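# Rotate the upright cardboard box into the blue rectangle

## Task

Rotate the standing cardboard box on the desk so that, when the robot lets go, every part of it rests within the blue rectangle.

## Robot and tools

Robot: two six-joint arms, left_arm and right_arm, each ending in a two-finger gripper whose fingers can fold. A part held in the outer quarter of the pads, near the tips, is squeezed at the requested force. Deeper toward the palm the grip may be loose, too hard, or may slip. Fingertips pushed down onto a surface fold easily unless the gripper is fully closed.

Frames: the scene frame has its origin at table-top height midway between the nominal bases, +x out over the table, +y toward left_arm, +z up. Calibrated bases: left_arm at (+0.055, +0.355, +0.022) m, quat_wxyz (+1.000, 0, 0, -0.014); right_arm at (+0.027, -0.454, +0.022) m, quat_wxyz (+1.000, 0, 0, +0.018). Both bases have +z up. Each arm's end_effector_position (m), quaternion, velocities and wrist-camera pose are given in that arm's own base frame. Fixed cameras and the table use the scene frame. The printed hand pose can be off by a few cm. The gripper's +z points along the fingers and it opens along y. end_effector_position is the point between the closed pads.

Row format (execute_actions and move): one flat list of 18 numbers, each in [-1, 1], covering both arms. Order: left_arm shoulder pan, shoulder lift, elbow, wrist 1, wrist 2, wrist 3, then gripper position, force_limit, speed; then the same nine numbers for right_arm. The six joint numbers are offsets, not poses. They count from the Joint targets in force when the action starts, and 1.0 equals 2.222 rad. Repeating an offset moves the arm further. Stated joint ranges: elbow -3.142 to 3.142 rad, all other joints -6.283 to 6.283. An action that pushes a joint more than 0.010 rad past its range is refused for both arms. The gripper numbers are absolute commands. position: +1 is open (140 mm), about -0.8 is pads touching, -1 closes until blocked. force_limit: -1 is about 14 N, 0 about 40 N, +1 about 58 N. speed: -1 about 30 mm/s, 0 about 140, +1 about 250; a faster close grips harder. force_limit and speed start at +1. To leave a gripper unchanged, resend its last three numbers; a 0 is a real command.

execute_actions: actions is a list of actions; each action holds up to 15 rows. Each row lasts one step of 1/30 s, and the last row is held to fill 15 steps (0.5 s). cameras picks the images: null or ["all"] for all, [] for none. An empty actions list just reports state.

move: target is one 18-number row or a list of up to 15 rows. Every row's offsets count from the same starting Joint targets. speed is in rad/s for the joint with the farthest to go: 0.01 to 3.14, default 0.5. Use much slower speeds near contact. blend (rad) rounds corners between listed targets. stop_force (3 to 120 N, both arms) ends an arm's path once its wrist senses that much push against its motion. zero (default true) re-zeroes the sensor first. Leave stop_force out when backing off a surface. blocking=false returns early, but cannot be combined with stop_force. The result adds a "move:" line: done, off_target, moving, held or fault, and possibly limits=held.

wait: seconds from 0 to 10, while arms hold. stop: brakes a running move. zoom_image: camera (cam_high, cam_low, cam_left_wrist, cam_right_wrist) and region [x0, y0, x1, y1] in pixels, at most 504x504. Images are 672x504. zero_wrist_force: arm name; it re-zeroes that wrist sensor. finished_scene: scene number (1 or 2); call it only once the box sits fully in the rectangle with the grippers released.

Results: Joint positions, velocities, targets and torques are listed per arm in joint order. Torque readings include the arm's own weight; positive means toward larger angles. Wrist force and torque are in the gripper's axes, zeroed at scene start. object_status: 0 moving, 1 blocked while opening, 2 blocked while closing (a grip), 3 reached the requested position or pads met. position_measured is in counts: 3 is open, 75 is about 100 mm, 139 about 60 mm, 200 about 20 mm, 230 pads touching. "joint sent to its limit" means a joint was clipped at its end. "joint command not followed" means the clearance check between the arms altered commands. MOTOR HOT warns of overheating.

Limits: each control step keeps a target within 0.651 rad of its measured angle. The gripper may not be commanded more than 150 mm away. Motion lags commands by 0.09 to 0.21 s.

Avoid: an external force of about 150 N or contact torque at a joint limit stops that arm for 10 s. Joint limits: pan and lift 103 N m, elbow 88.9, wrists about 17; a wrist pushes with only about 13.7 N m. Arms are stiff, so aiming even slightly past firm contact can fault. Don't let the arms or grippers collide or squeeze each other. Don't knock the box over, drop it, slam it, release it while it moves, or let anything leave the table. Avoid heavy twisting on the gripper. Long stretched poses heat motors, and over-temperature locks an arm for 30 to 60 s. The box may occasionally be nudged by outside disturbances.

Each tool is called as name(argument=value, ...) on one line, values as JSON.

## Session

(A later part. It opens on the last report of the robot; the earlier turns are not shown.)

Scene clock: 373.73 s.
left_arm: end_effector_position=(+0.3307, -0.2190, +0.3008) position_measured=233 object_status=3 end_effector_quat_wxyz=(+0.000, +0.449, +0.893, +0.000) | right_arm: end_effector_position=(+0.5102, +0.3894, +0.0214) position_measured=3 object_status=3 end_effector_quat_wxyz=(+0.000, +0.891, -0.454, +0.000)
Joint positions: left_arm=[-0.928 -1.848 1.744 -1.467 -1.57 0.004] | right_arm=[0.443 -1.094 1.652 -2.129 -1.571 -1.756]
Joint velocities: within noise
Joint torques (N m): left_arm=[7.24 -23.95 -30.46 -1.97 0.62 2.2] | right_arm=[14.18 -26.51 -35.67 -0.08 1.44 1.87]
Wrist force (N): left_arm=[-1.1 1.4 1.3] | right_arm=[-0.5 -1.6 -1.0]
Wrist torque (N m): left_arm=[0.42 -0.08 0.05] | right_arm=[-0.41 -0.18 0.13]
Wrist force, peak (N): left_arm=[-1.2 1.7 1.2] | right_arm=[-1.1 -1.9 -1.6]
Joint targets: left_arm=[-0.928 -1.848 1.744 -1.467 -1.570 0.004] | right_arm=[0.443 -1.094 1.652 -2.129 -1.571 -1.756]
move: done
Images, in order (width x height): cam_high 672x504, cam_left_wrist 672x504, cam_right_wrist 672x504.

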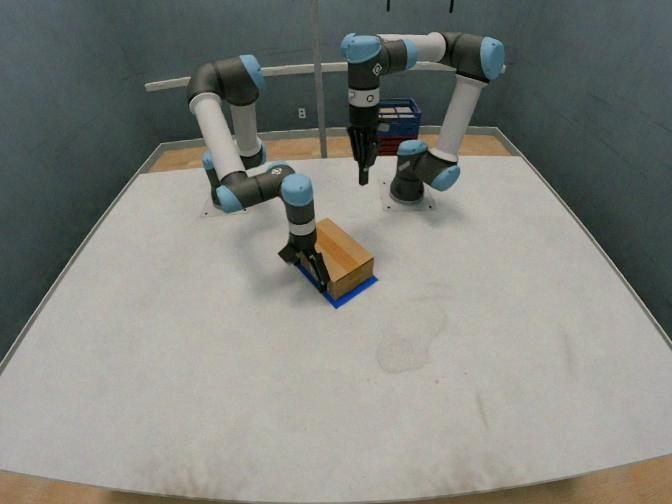

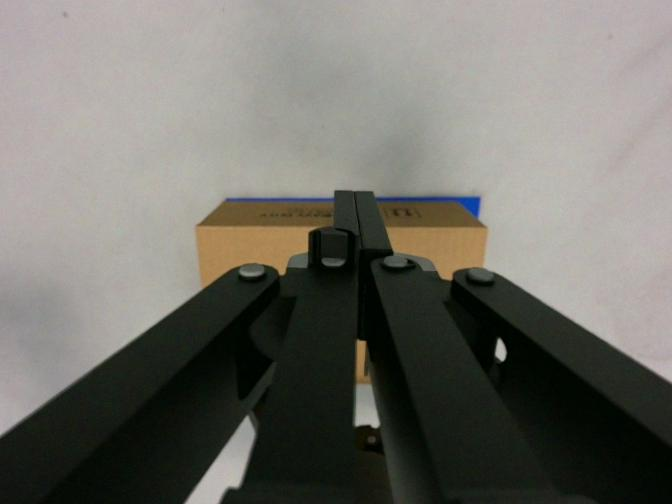

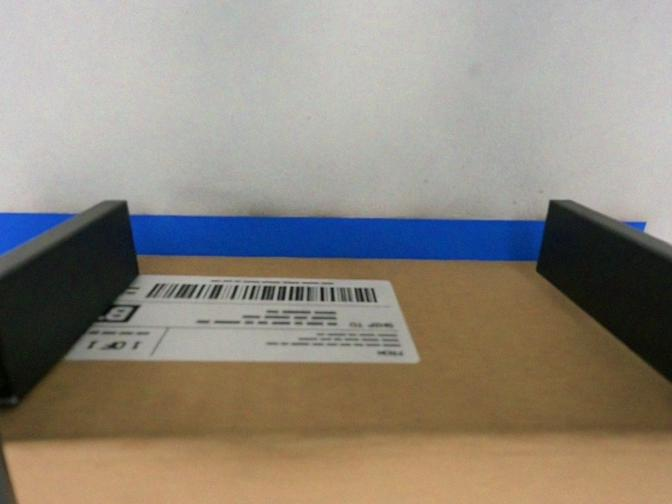

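move(target=[[0,0,0,0,0,0,1,-1,0,0,0,0,0,0,0,1,-1,0],[0,0,0,0,0,0,1,-1,0,-0.0285,-0.0014,0.0022,-0.0008,0,-0.0285,1,-1,0],[0.0084,0.1027,0.2628,-0.3655,0,0.0052,1,-1,0,-0.0425,-0.0669,-0.2390,0.3059,0,-0.0268,1,-1,0],[0.0076,0.1508,0.2144,-0.3652,0,0.0044,1,-1,0,-0.0425,-0.0669,-0.2390,0.3059,0,-0.0268,1,-1,0]], speed=[0.2,0.15,0.4,0.05])

zoom_image(camera="cam_left_wrist", region=[0, 150, 336, 350])

zoom_image(camera="cam_left_wrist", region=[336, 150, 672, 350])

zoom_image(camera="cam_right_wrist", region=[170, 130, 500, 430])

Scene clock: 416.23 s.
left_arm: end_effector_position=(+0.3642, -0.2519, +0.0208) position_measured=3 object_status=3 end_effector_quat_wxyz=(+0.000, +0.446, +0.895, +0.000) | right_arm: end_effector_position=(+0.5432, +0.3390, +0.3014) position_measured=3 object_status=3 end_effector_quat_wxyz=(+0.000, +0.883, -0.470, +0.000)
Joint positions: left_arm=[-0.911 -1.513 2.221 -2.278 -1.57 0.014] | right_arm=[0.348 -1.243 1.121 -1.45 -1.571 -1.816]
Joint velocities: within noise
Joint torques (N m): left_arm=[-5.28 -11.79 -39.45 -1.6 0.9 -2.21] | right_arm=[-12.16 -62.28 -39.02 -0.19 -1.19 1.22]
Wrist force (N): left_arm=[0.3 1.7 0.8] | right_arm=[-1.7 -2.3 -1.9]
Wrist torque (N m): left_arm=[0.41 -0.17 -0.06] | right_arm=[-0.55 -0.20 0.18]
Wrist force, peak (N): left_arm=[-0.7 1.1 1.9] | right_arm=[-4.6 -2.4 -1.4]
Joint targets: left_arm=[-0.911 -1.513 2.221 -2.278 -1.570 0.014] | right_arm=[0.348 -1.243 1.121 -1.450 -1.571 -1.816]
move: done

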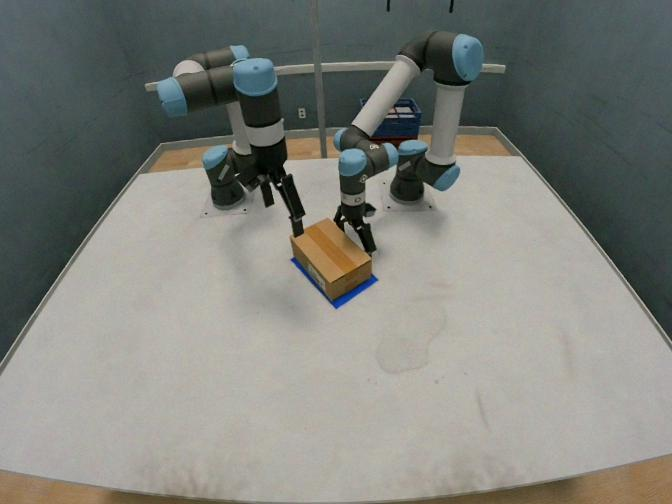

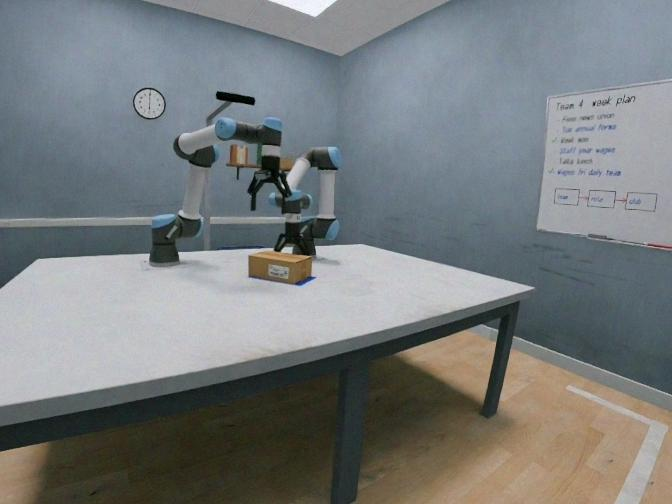

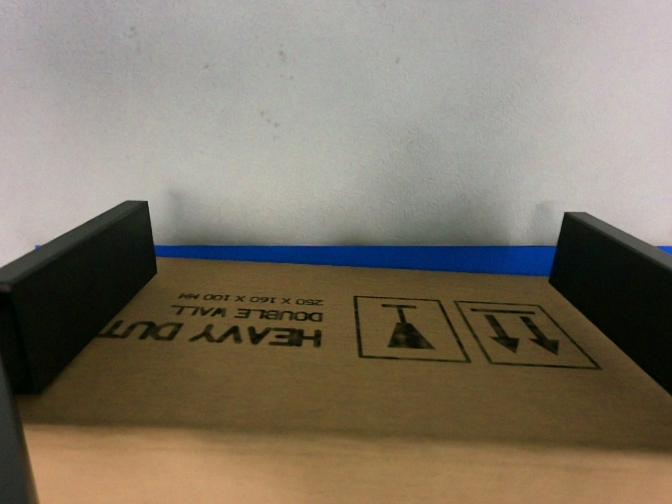

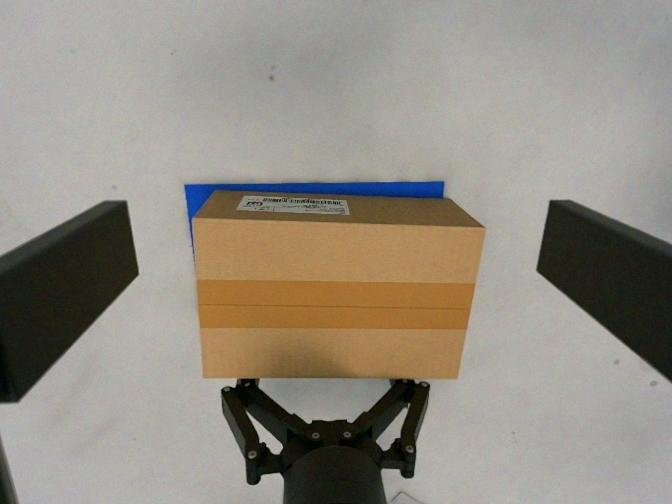

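Scaled by 1.500 from the camera's 672x504 image, which has a finer 960x720 frame.

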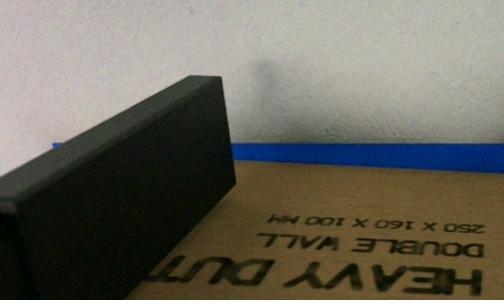

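Scaled by 1.500 from the camera's 672x504 image, which has a finer 960x720 frame.

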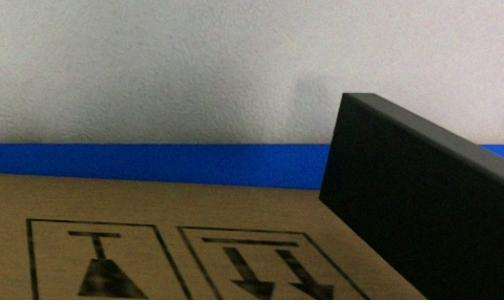

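Scaled by 1.527 from the camera's 672x504 image, which has a finer 960x720 frame.

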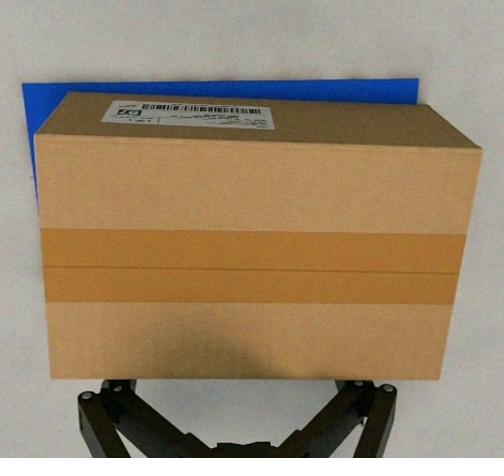

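move(target=[[-0.0001,0.0034,-0.0039,0.0005,0,-0.0229,1,-1,0,0,0,0,0,0,0,0,-1,0],[-0.0001,0.0034,-0.0039,0.0005,0,-0.0229,1,-1,0,0.0905,-0.1676,0.3088,-0.1411,0,0.8006,0,-1,0],[-0.0001,0.0034,-0.0039,0.0005,0,-0.0229,1,-1,0,0.0905,-0.0943,0.4343,-0.3400,0,0.8006,0,-1,0]], speed=[0.05,0.7,0.4])

zoom_image(camera="cam_left_wrist", region=[0, 150, 336, 350])

zoom_image(camera="cam_left_wrist", region=[336, 150, 672, 350])

Scene clock: 468.37 s.
left_arm: end_effector_position=(+0.3663, -0.2548, +0.0209) position_measured=3 object_status=3 end_effector_quat_wxyz=(+0.000, +0.423, +0.906, +0.000) | right_arm: end_effector_position=(+0.3282, +0.3572, +0.0414) position_measured=129 object_status=3 end_effector_quat_wxyz=(+0.000, -0.289, +0.957, +0.000)
Joint positions: left_arm=[-0.912 -1.505 2.212 -2.277 -1.57 -0.037] | right_arm=[0.549 -1.452 2.086 -2.205 -1.571 -0.037]
Joint velocities: within noise
Joint torques (N m): left_arm=[-6.08 -11.85 -33.67 -2.18 1.24 -2.63] | right_arm=[12.39 -12.54 -9.8 -6.78 0.78 1.88]
Wrist force (N): left_arm=[0.6 0.8 1.0] | right_arm=[-2.5 -1.8 -1.9]
Wrist torque (N m): left_arm=[0.34 -0.15 0.22] | right_arm=[-0.42 -0.10 0.14]
Wrist force, peak (N): left_arm=[0.1 1.6 1.3] | right_arm=[-2.7 -1.5 -3.4]
Joint targets: left_arm=[-0.912 -1.505 2.212 -2.277 -1.570 -0.037] | right_arm=[0.549 -1.452 2.086 -2.205 -1.571 -0.037]
move: done

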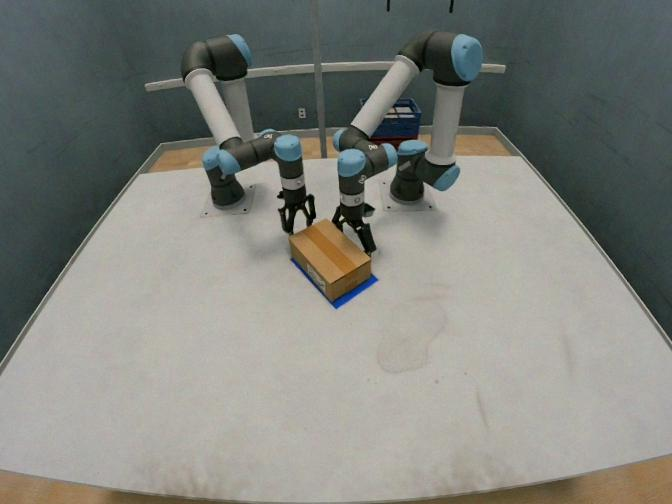

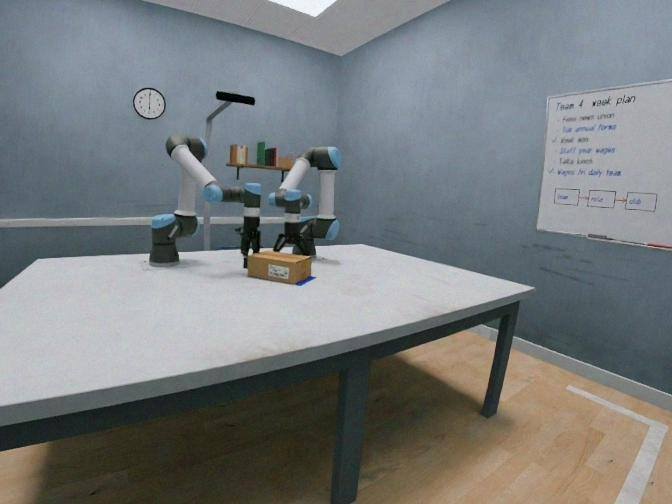

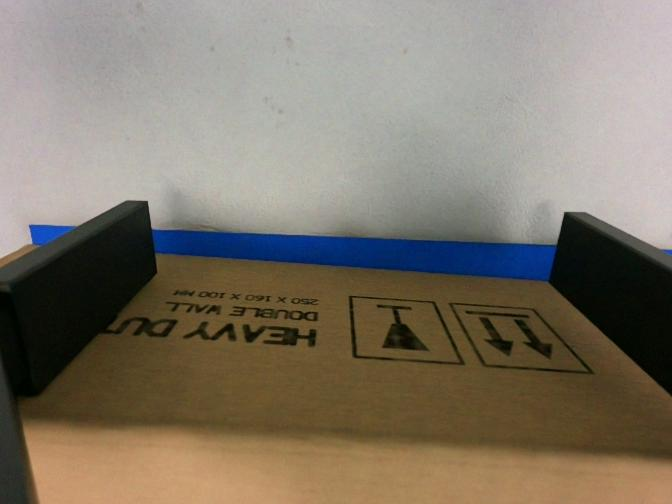

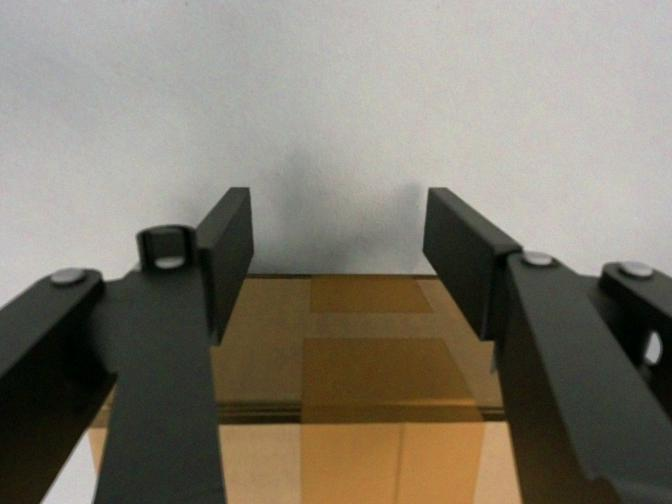

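Scaled by 1.500 from the camera's 672x504 image, which has a finer 960x720 frame.

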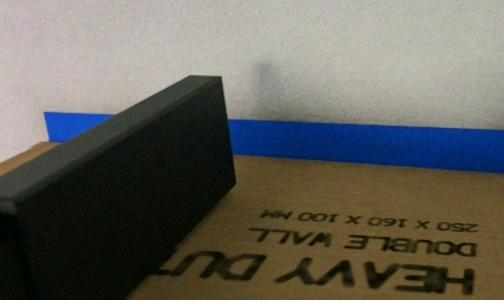

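Scaled by 1.500 from the camera's 672x504 image, which has a finer 960x720 frame.

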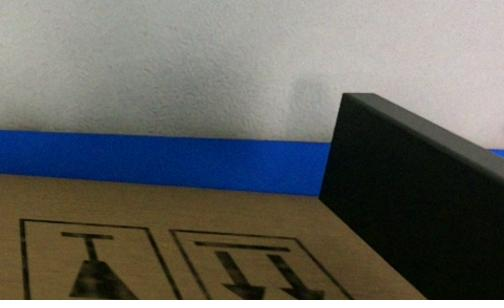

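move(target=[[0.0005,-0.0203,0.0216,-0.0014,0,0.0005,1,-1,0,0,0,0,0,0,0,0,-1,0],[0.0005,-0.0203,0.0216,-0.0014,0,0.0005,1,-1,0,0.0013,0.0330,-0.0400,0.0070,0,-0.0129,0,-1,0]], speed=[0.1,0.035], stop_force=40)

zoom_image(camera="cam_left_wrist", region=[0, 150, 336, 350])

zoom_image(camera="cam_left_wrist", region=[336, 150, 672, 350])

zoom_image(camera="cam_high", region=[260, 200, 400, 320])

Scene clock: 503.10 s.
left_arm: end_effector_position=(+0.3544, -0.2388, +0.0209) position_measured=3 object_status=3 end_effector_quat_wxyz=(+0.000, +0.423, +0.906, +0.000) | right_arm: end_effector_position=(+0.3563, +0.3761, +0.0414) position_measured=129 object_status=3 end_effector_quat_wxyz=(+0.000, -0.304, +0.953, +0.000)
Joint positions: left_arm=[-0.91 -1.551 2.26 -2.28 -1.57 -0.036] | right_arm=[0.552 -1.379 1.997 -2.19 -1.571 -0.065]
Joint velocities: within noise
Joint torques (N m): left_arm=[7.42 -33.55 -7.19 -5.04 1.15 1.94] | right_arm=[11.89 -15.13 -37.25 -0.42 0.59 -1.91]
Wrist force (N): left_arm=[-1.1 1.1 0.9] | right_arm=[-0.6 -1.4 -2.2]
Wrist torque (N m): left_arm=[0.35 -0.09 0.08] | right_arm=[-0.42 -0.12 0.05]
Wrist force, peak (N): left_arm=[-1.5 1.2 1.1] | right_arm=[-3.0 -1.7 -2.0]
Joint targets: left_arm=[-0.910 -1.551 2.260 -2.280 -1.570 -0.036] | right_arm=[0.552 -1.379 1.997 -2.190 -1.571 -0.065]
move: done

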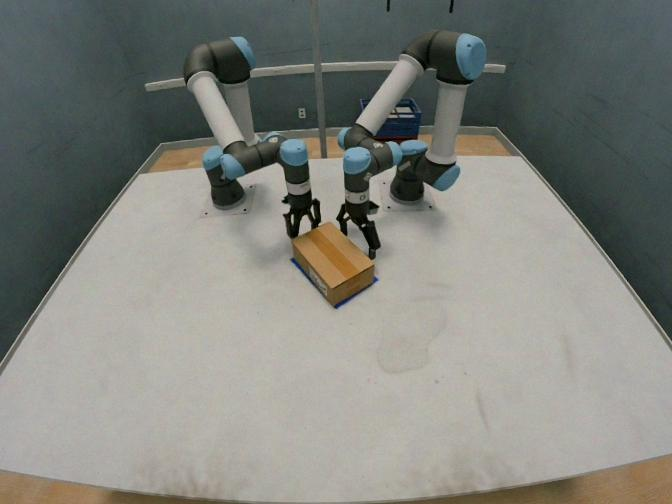

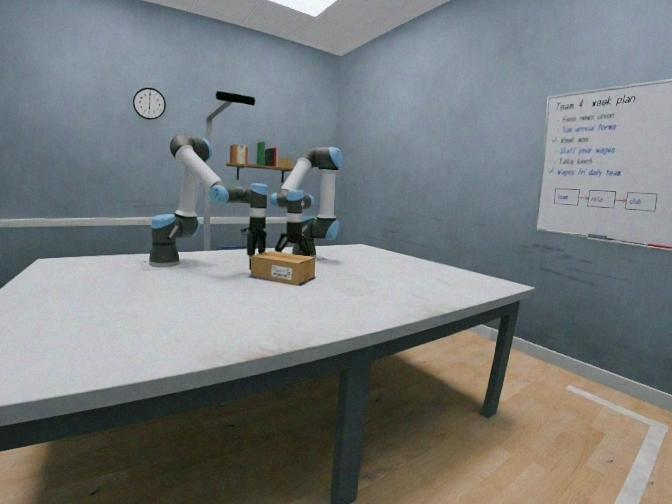

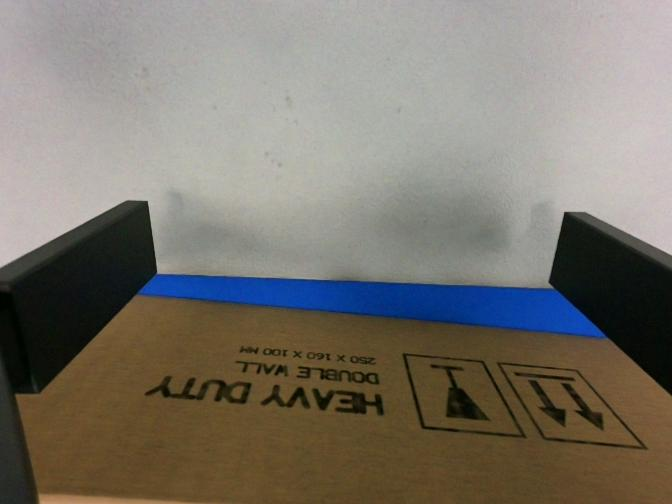

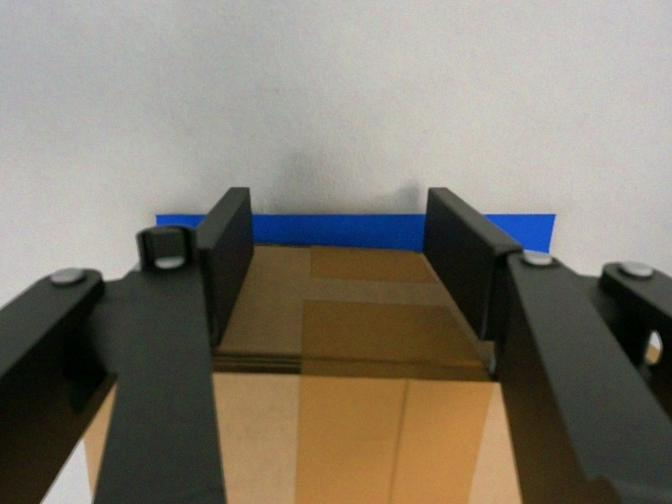

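Scaled by 1.500 from the camera's 672x504 image, which has a finer 960x720 frame.

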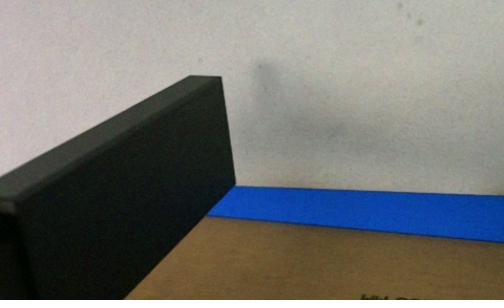

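Scaled by 1.500 from the camera's 672x504 image, which has a finer 960x720 frame.

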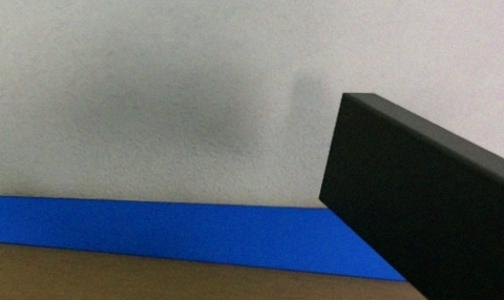

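Scaled by 3.600 from the camera's 672x504 image, which has a finer 960x720 frame.

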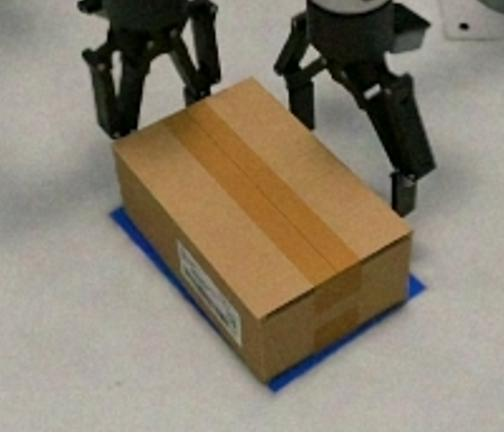

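move(target=[[0,0,0,0,0,0,1,-1,0,-0.0013,-0.0330,0.0400,-0.0070,0,0.0129,0,-1,0],[-0.0079,-0.1339,-0.2322,0.3661,0,0.0180,1,-1,0,-0.0013,-0.1063,-0.0855,0.1918,0,0.0129,0,-1,0],[-0.0079,-0.1339,-0.2322,0.3661,0,0.0180,1,-1,0,-0.0661,0.1971,-0.4370,0.2399,0,-0.7698,-1,-1,0],[-0.0079,-0.1339,-0.2322,0.3661,0,0.0180,1,-1,0,-0.0661,0.2275,-0.3478,0.1203,0,-0.7698,-1,-1,0]], speed=[0.1,0.5,0.7,0.3], cameras=["cam_high","cam_left_wrist","cam_right_wrist"])

zoom_image(camera="cam_left_wrist", region=[190, 170, 510, 410])

Scene clock: 534.27 s.
left_arm: end_effector_position=(+0.3307, -0.2190, +0.3009) position_measured=3 object_status=3 end_effector_quat_wxyz=(+0.000, +0.449, +0.893, +0.000) | right_arm: end_effector_position=(+0.6286, +0.4148, +0.0425) position_measured=233 object_status=3 end_effector_quat_wxyz=(+0.000, +0.887, -0.462, +0.000)
Joint positions: left_arm=[-0.928 -1.848 1.744 -1.467 -1.57 0.004] | right_arm=[0.405 -0.873 1.224 -1.922 -1.571 -1.776]
Joint velocities: within noise
Joint torques (N m): left_arm=[-6.89 -23.59 -36.5 -1.57 1 2.31] | right_arm=[-10.11 -34.03 -13.1 -6.96 0.19 -2.08]
Wrist force (N): left_arm=[-1.1 1.5 1.2] | right_arm=[-1.9 -2.0 -2.0]
Wrist torque (N m): left_arm=[0.44 -0.09 0.05] | right_arm=[-0.50 -0.13 0.19]
Wrist force, peak (N): left_arm=[-0.7 1.2 2.1] | right_arm=[-2.3 -1.7 -4.0]
Joint targets: left_arm=[-0.928 -1.848 1.744 -1.467 -1.570 0.004] | right_arm=[0.405 -0.873 1.224 -1.922 -1.571 -1.776]
move: done
Images, in order (width x height): cam_high 672x504, cam_left_wrist 672x504, cam_right_wrist 672x504.

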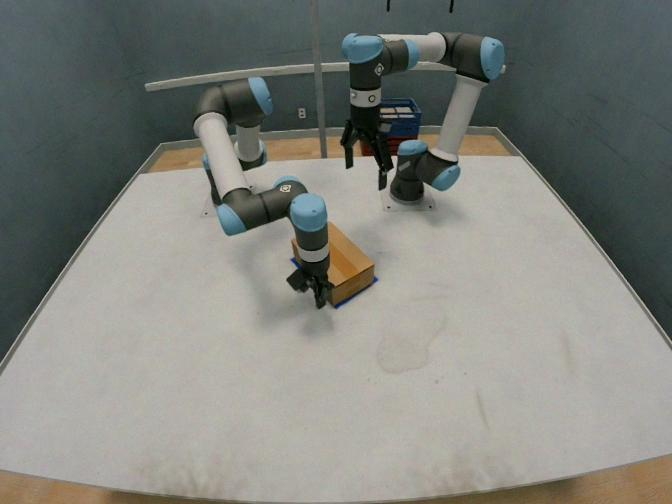

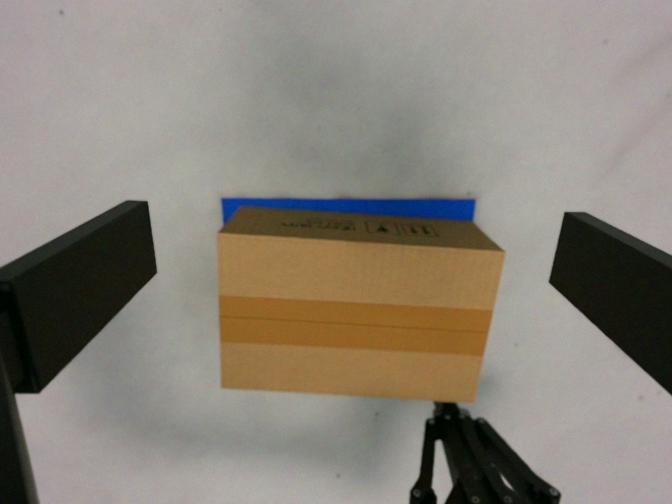

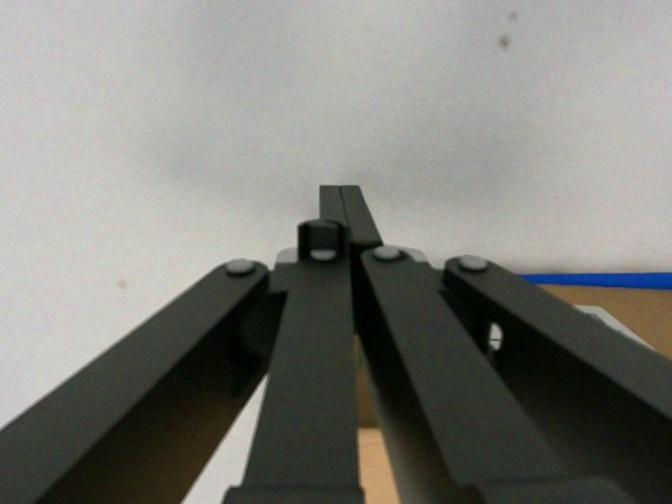

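Scaled by 1.575 from the camera's 672x504 image, which has a finer 960x720 frame.

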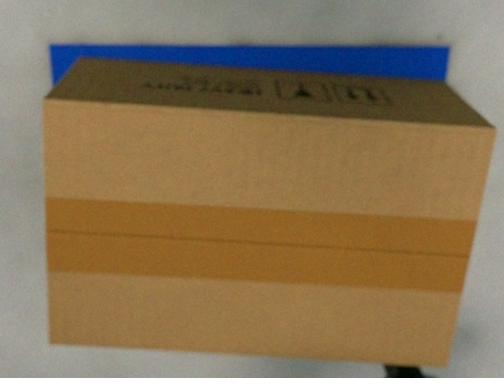

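move(target=[0,0,0,0,0,0,1,-1,0,0.0173,0.0002,-0.0003,0.0001,0,0.0173,-1,-1,0], speed=0.03, stop_force=40, cameras=["cam_high","cam_left_wrist","cam_right_wrist"])

zoom_image(camera="cam_left_wrist", region=[190, 170, 510, 410])

Scene clock: 553.47 s.
left_arm: end_effector_position=(+0.3307, -0.2190, +0.3009) position_measured=3 object_status=3 end_effector_quat_wxyz=(+0.000, +0.449, +0.893, +0.000) | right_arm: end_effector_position=(+0.6124, +0.4387, +0.0424) position_measured=233 object_status=3 end_effector_quat_wxyz=(+0.000, +0.887, -0.462, +0.000)
Joint positions: left_arm=[-0.928 -1.848 1.744 -1.467 -1.57 0.004] | right_arm=[0.444 -0.873 1.223 -1.922 -1.571 -1.737]
Joint velocities: within noise
Joint torques (N m): left_arm=[-6.03 -23.11 -29.59 -1.88 1.22 2.34] | right_arm=[13.38 -34.23 -37.62 -0.05 -0.05 1.8]
Wrist force (N): left_arm=[-1.0 1.4 1.2] | right_arm=[-0.7 -2.3 -1.9]
Wrist torque (N m): left_arm=[0.42 -0.10 0.05] | right_arm=[-0.49 -0.16 0.20]
Wrist force, peak (N): left_arm=[-1.2 1.6 1.3] | right_arm=[-2.7 -1.8 -2.1]
Joint targets: left_arm=[-0.928 -1.848 1.744 -1.467 -1.570 0.004] | right_arm=[0.444 -0.873 1.223 -1.922 -1.571 -1.737]
move: done
Images, in order (width x height): cam_high 672x504, cam_left_wrist 672x504, cam_right_wrist 672x504.

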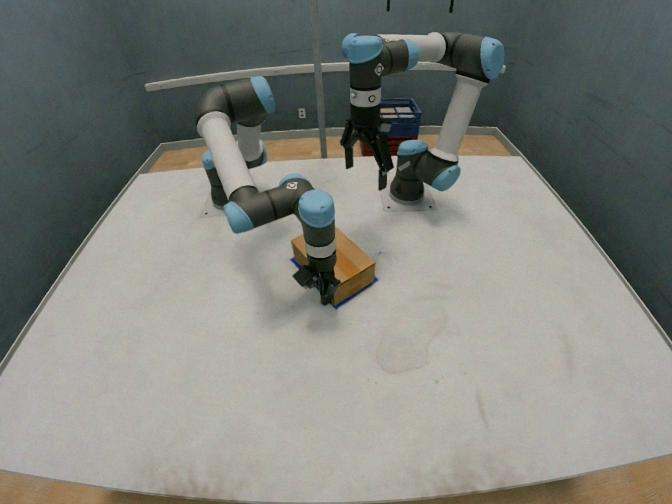

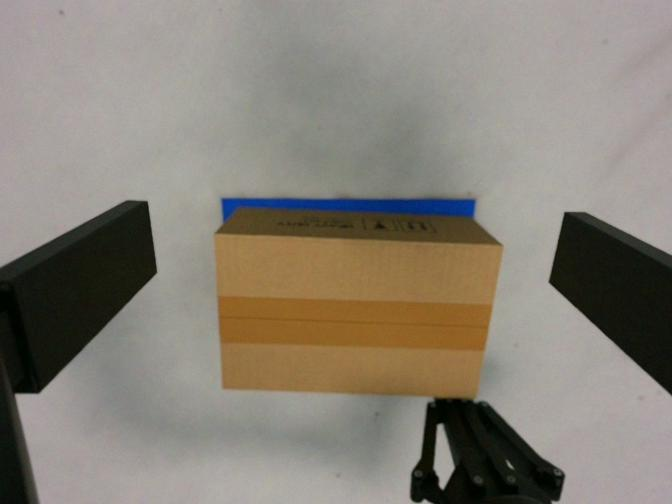

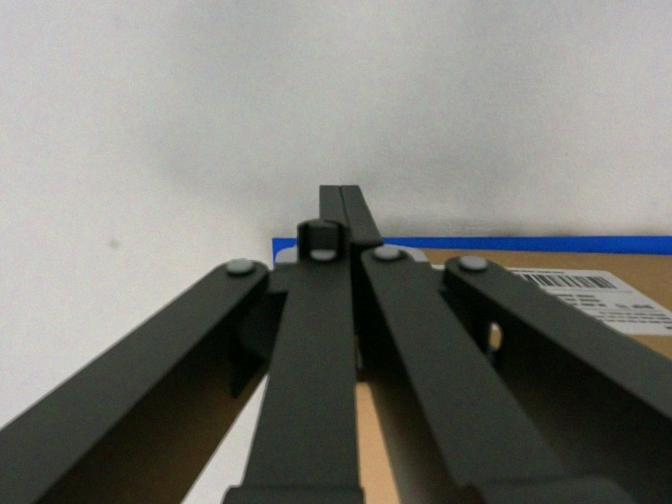

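Scaled by 1.575 from the camera's 672x504 image, which has a finer 960x720 frame.

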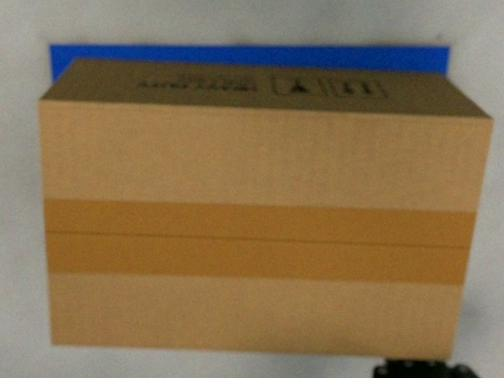

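move(target=[0,0,0,0,0,0,1,-1,0,0.0046,0.0004,-0.0007,0.0003,0,0.0046,-1,-1,0], speed=0.02, stop_force=40, cameras=["cam_high","cam_left_wrist","cam_right_wrist"])

zoom_image(camera="cam_left_wrist", region=[190, 170, 510, 410])

zoom_image(camera="cam_high", region=[260, 200, 400, 320])

Scene clock: 569.80 s.
left_arm: end_effector_position=(+0.3307, -0.2190, +0.3009) position_measured=3 object_status=3 end_effector_quat_wxyz=(+0.000, +0.449, +0.893, +0.000) | right_arm: end_effector_position=(+0.6082, +0.4451, +0.0424) position_measured=233 object_status=3 end_effector_quat_wxyz=(+0.000, +0.887, -0.462, +0.000)
Joint positions: left_arm=[-0.928 -1.848 1.744 -1.467 -1.57 0.004] | right_arm=[0.454 -0.872 1.222 -1.922 -1.571 -1.727]
Joint velocities: within noise
Joint torques (N m): left_arm=[-5.15 -22.32 -21.57 -2.16 1.16 2.18] | right_arm=[13.55 -33.96 -38.67 0.04 -0.15 1.79]
Wrist force (N): left_arm=[-1.2 1.3 1.1] | right_arm=[-0.5 -2.3 -2.0]
Wrist torque (N m): left_arm=[0.41 -0.06 0.05] | right_arm=[-0.50 -0.22 0.19]
Wrist force, peak (N): left_arm=[-1.2 1.6 1.2] | right_arm=[-0.7 -2.4 -2.3]
Joint targets: left_arm=[-0.928 -1.848 1.744 -1.467 -1.570 0.004] | right_arm=[0.454 -0.872 1.222 -1.922 -1.571 -1.727]
move: done
Images, in order (width x height): cam_high 672x504, cam_left_wrist 672x504, cam_right_wrist 672x504.

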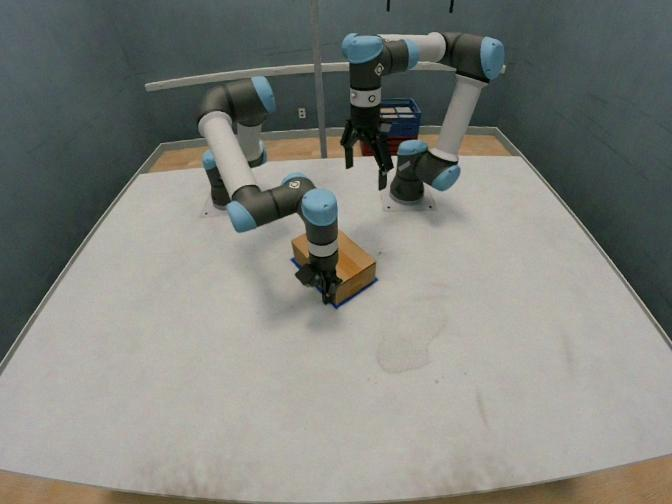

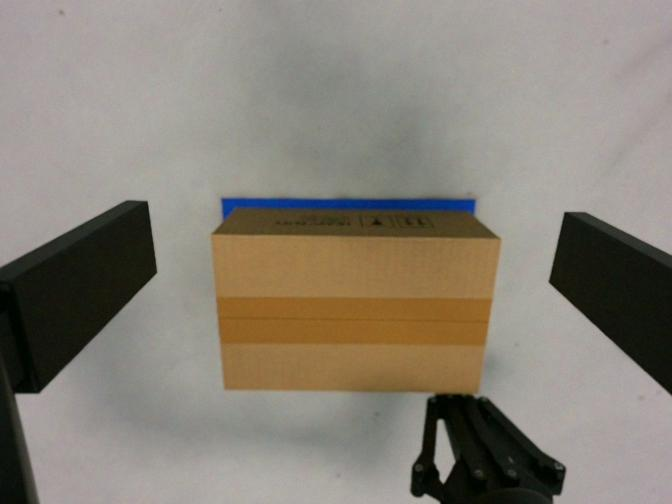

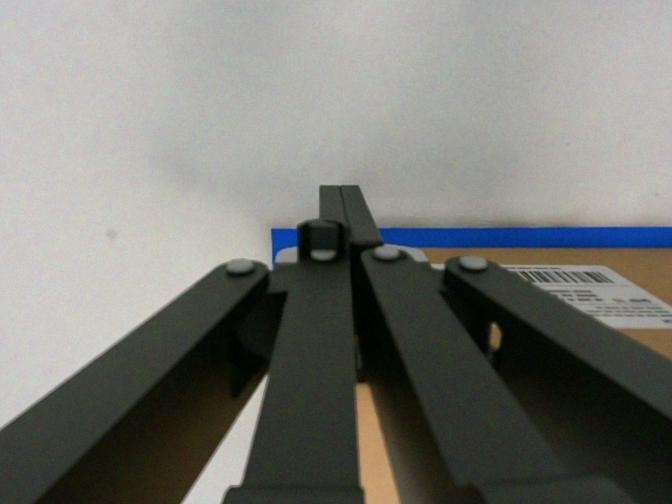

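Scaled by 1.575 from the camera's 672x504 image, which has a finer 960x720 frame.

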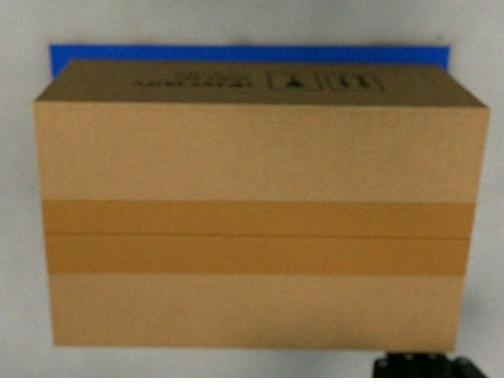

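Scaled by 3.600 from the camera's 672x504 image, which has a finer 960x720 frame.

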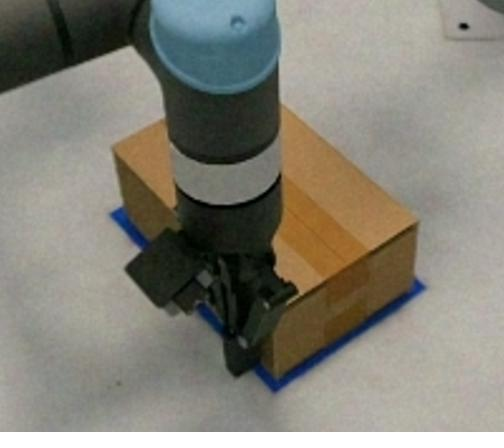

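move(target=[[0,0,0,0,0,0,1,-1,0,-0.0219,-0.0006,0.0010,-0.0004,0,-0.0219,-1,-1,0],[0,0,0,0,0,0,1,-1,0,-0.0219,-0.0178,-0.2489,0.2667,0,-0.0219,1,-1,0]], speed=[0.06,0.5], cameras=["cam_high","cam_left_wrist","cam_right_wrist"])

zoom_image(camera="cam_left_wrist", region=[190, 170, 510, 410])

zoom_image(camera="cam_high", region=[280, 210, 390, 315])

zoom_image(camera="cam_right_wrist", region=[250, 150, 570, 390])

Scene clock: 588.67 s.
left_arm: end_effector_position=(+0.3307, -0.2190, +0.3009) position_measured=3 object_status=3 end_effector_quat_wxyz=(+0.000, +0.449, +0.893, +0.000) | right_arm: end_effector_position=(+0.6284, +0.4147, +0.2816) position_measured=3 object_status=0 end_effector_quat_wxyz=(+0.000, +0.887, -0.462, +0.000)
Joint positions: left_arm=[-0.928 -1.848 1.744 -1.467 -1.57 0.004] | right_arm=[0.405 -0.912 0.669 -1.329 -1.571 -1.776]
Joint velocities: within noise
Joint torques (N m): left_arm=[-3.86 -21.99 -10.44 -2.62 1.2 1.88] | right_arm=[-11.98 -79.81 -39.79 -0.14 -0.3 -2.11]
Wrist force (N): left_arm=[-0.9 1.4 1.1] | right_arm=[-2.2 -1.8 -1.9]
Wrist torque (N m): left_arm=[0.42 -0.14 0.05] | right_arm=[-0.42 -0.09 0.16]
Wrist force, peak (N): left_arm=[-1.2 1.6 1.4] | right_arm=[-2.5 -1.4 -4.0]
Joint targets: left_arm=[-0.928 -1.848 1.744 -1.467 -1.570 0.004] | right_arm=[0.405 -0.912 0.669 -1.329 -1.571 -1.776]
move: done
Images, in order (width x height): cam_high 672x504, cam_left_wrist 672x504, cam_right_wrist 672x504.

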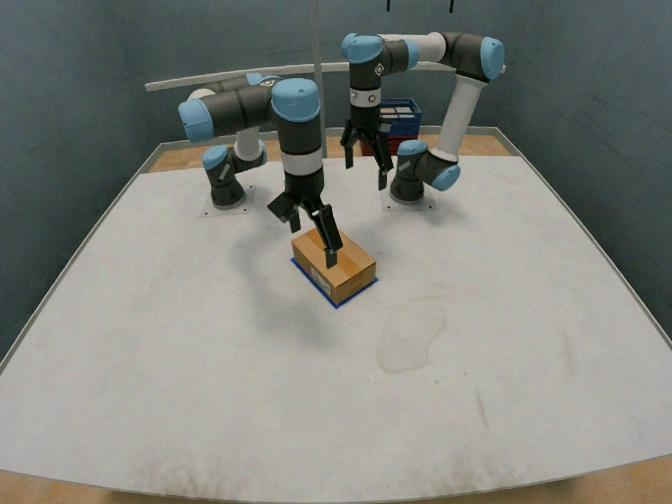

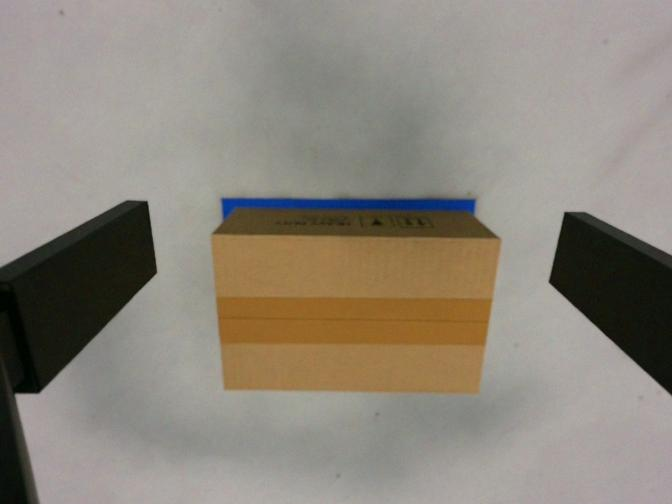

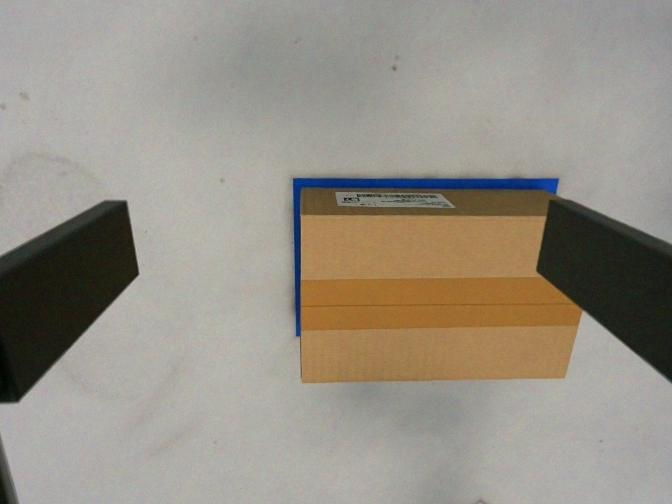

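Scaled by 1.575 from the camera's 672x504 image, which has a finer 960x720 frame.

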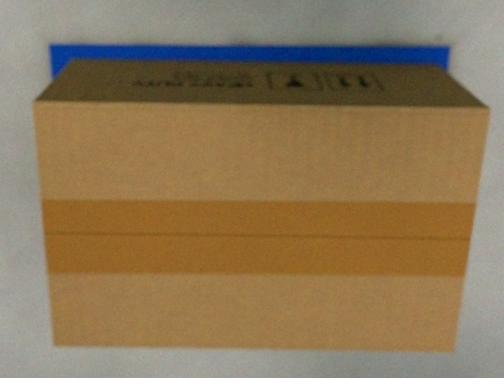

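Scaled by 4.582 from the camera's 672x504 image, which has a finer 960x720 frame.

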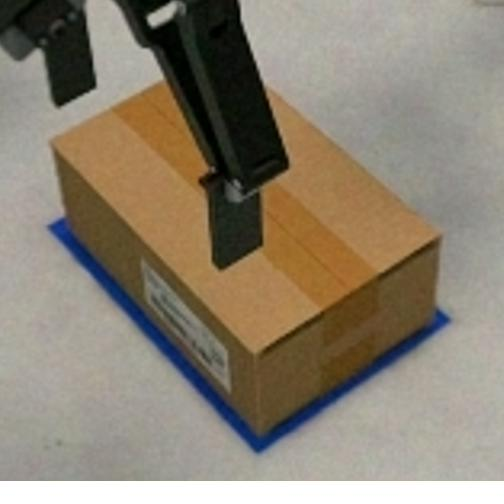

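Scaled by 1.575 from the camera's 672x504 image, which has a finer 960x720 frame.

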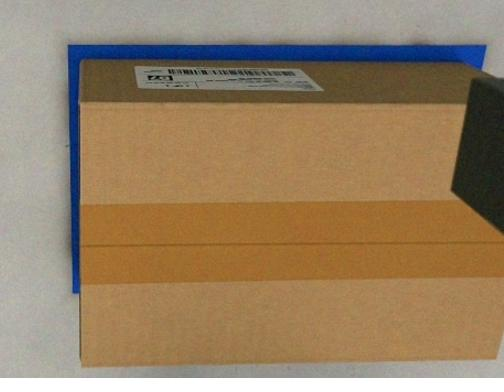

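finished_scene(scene=1)

The scene is finished: the task was done.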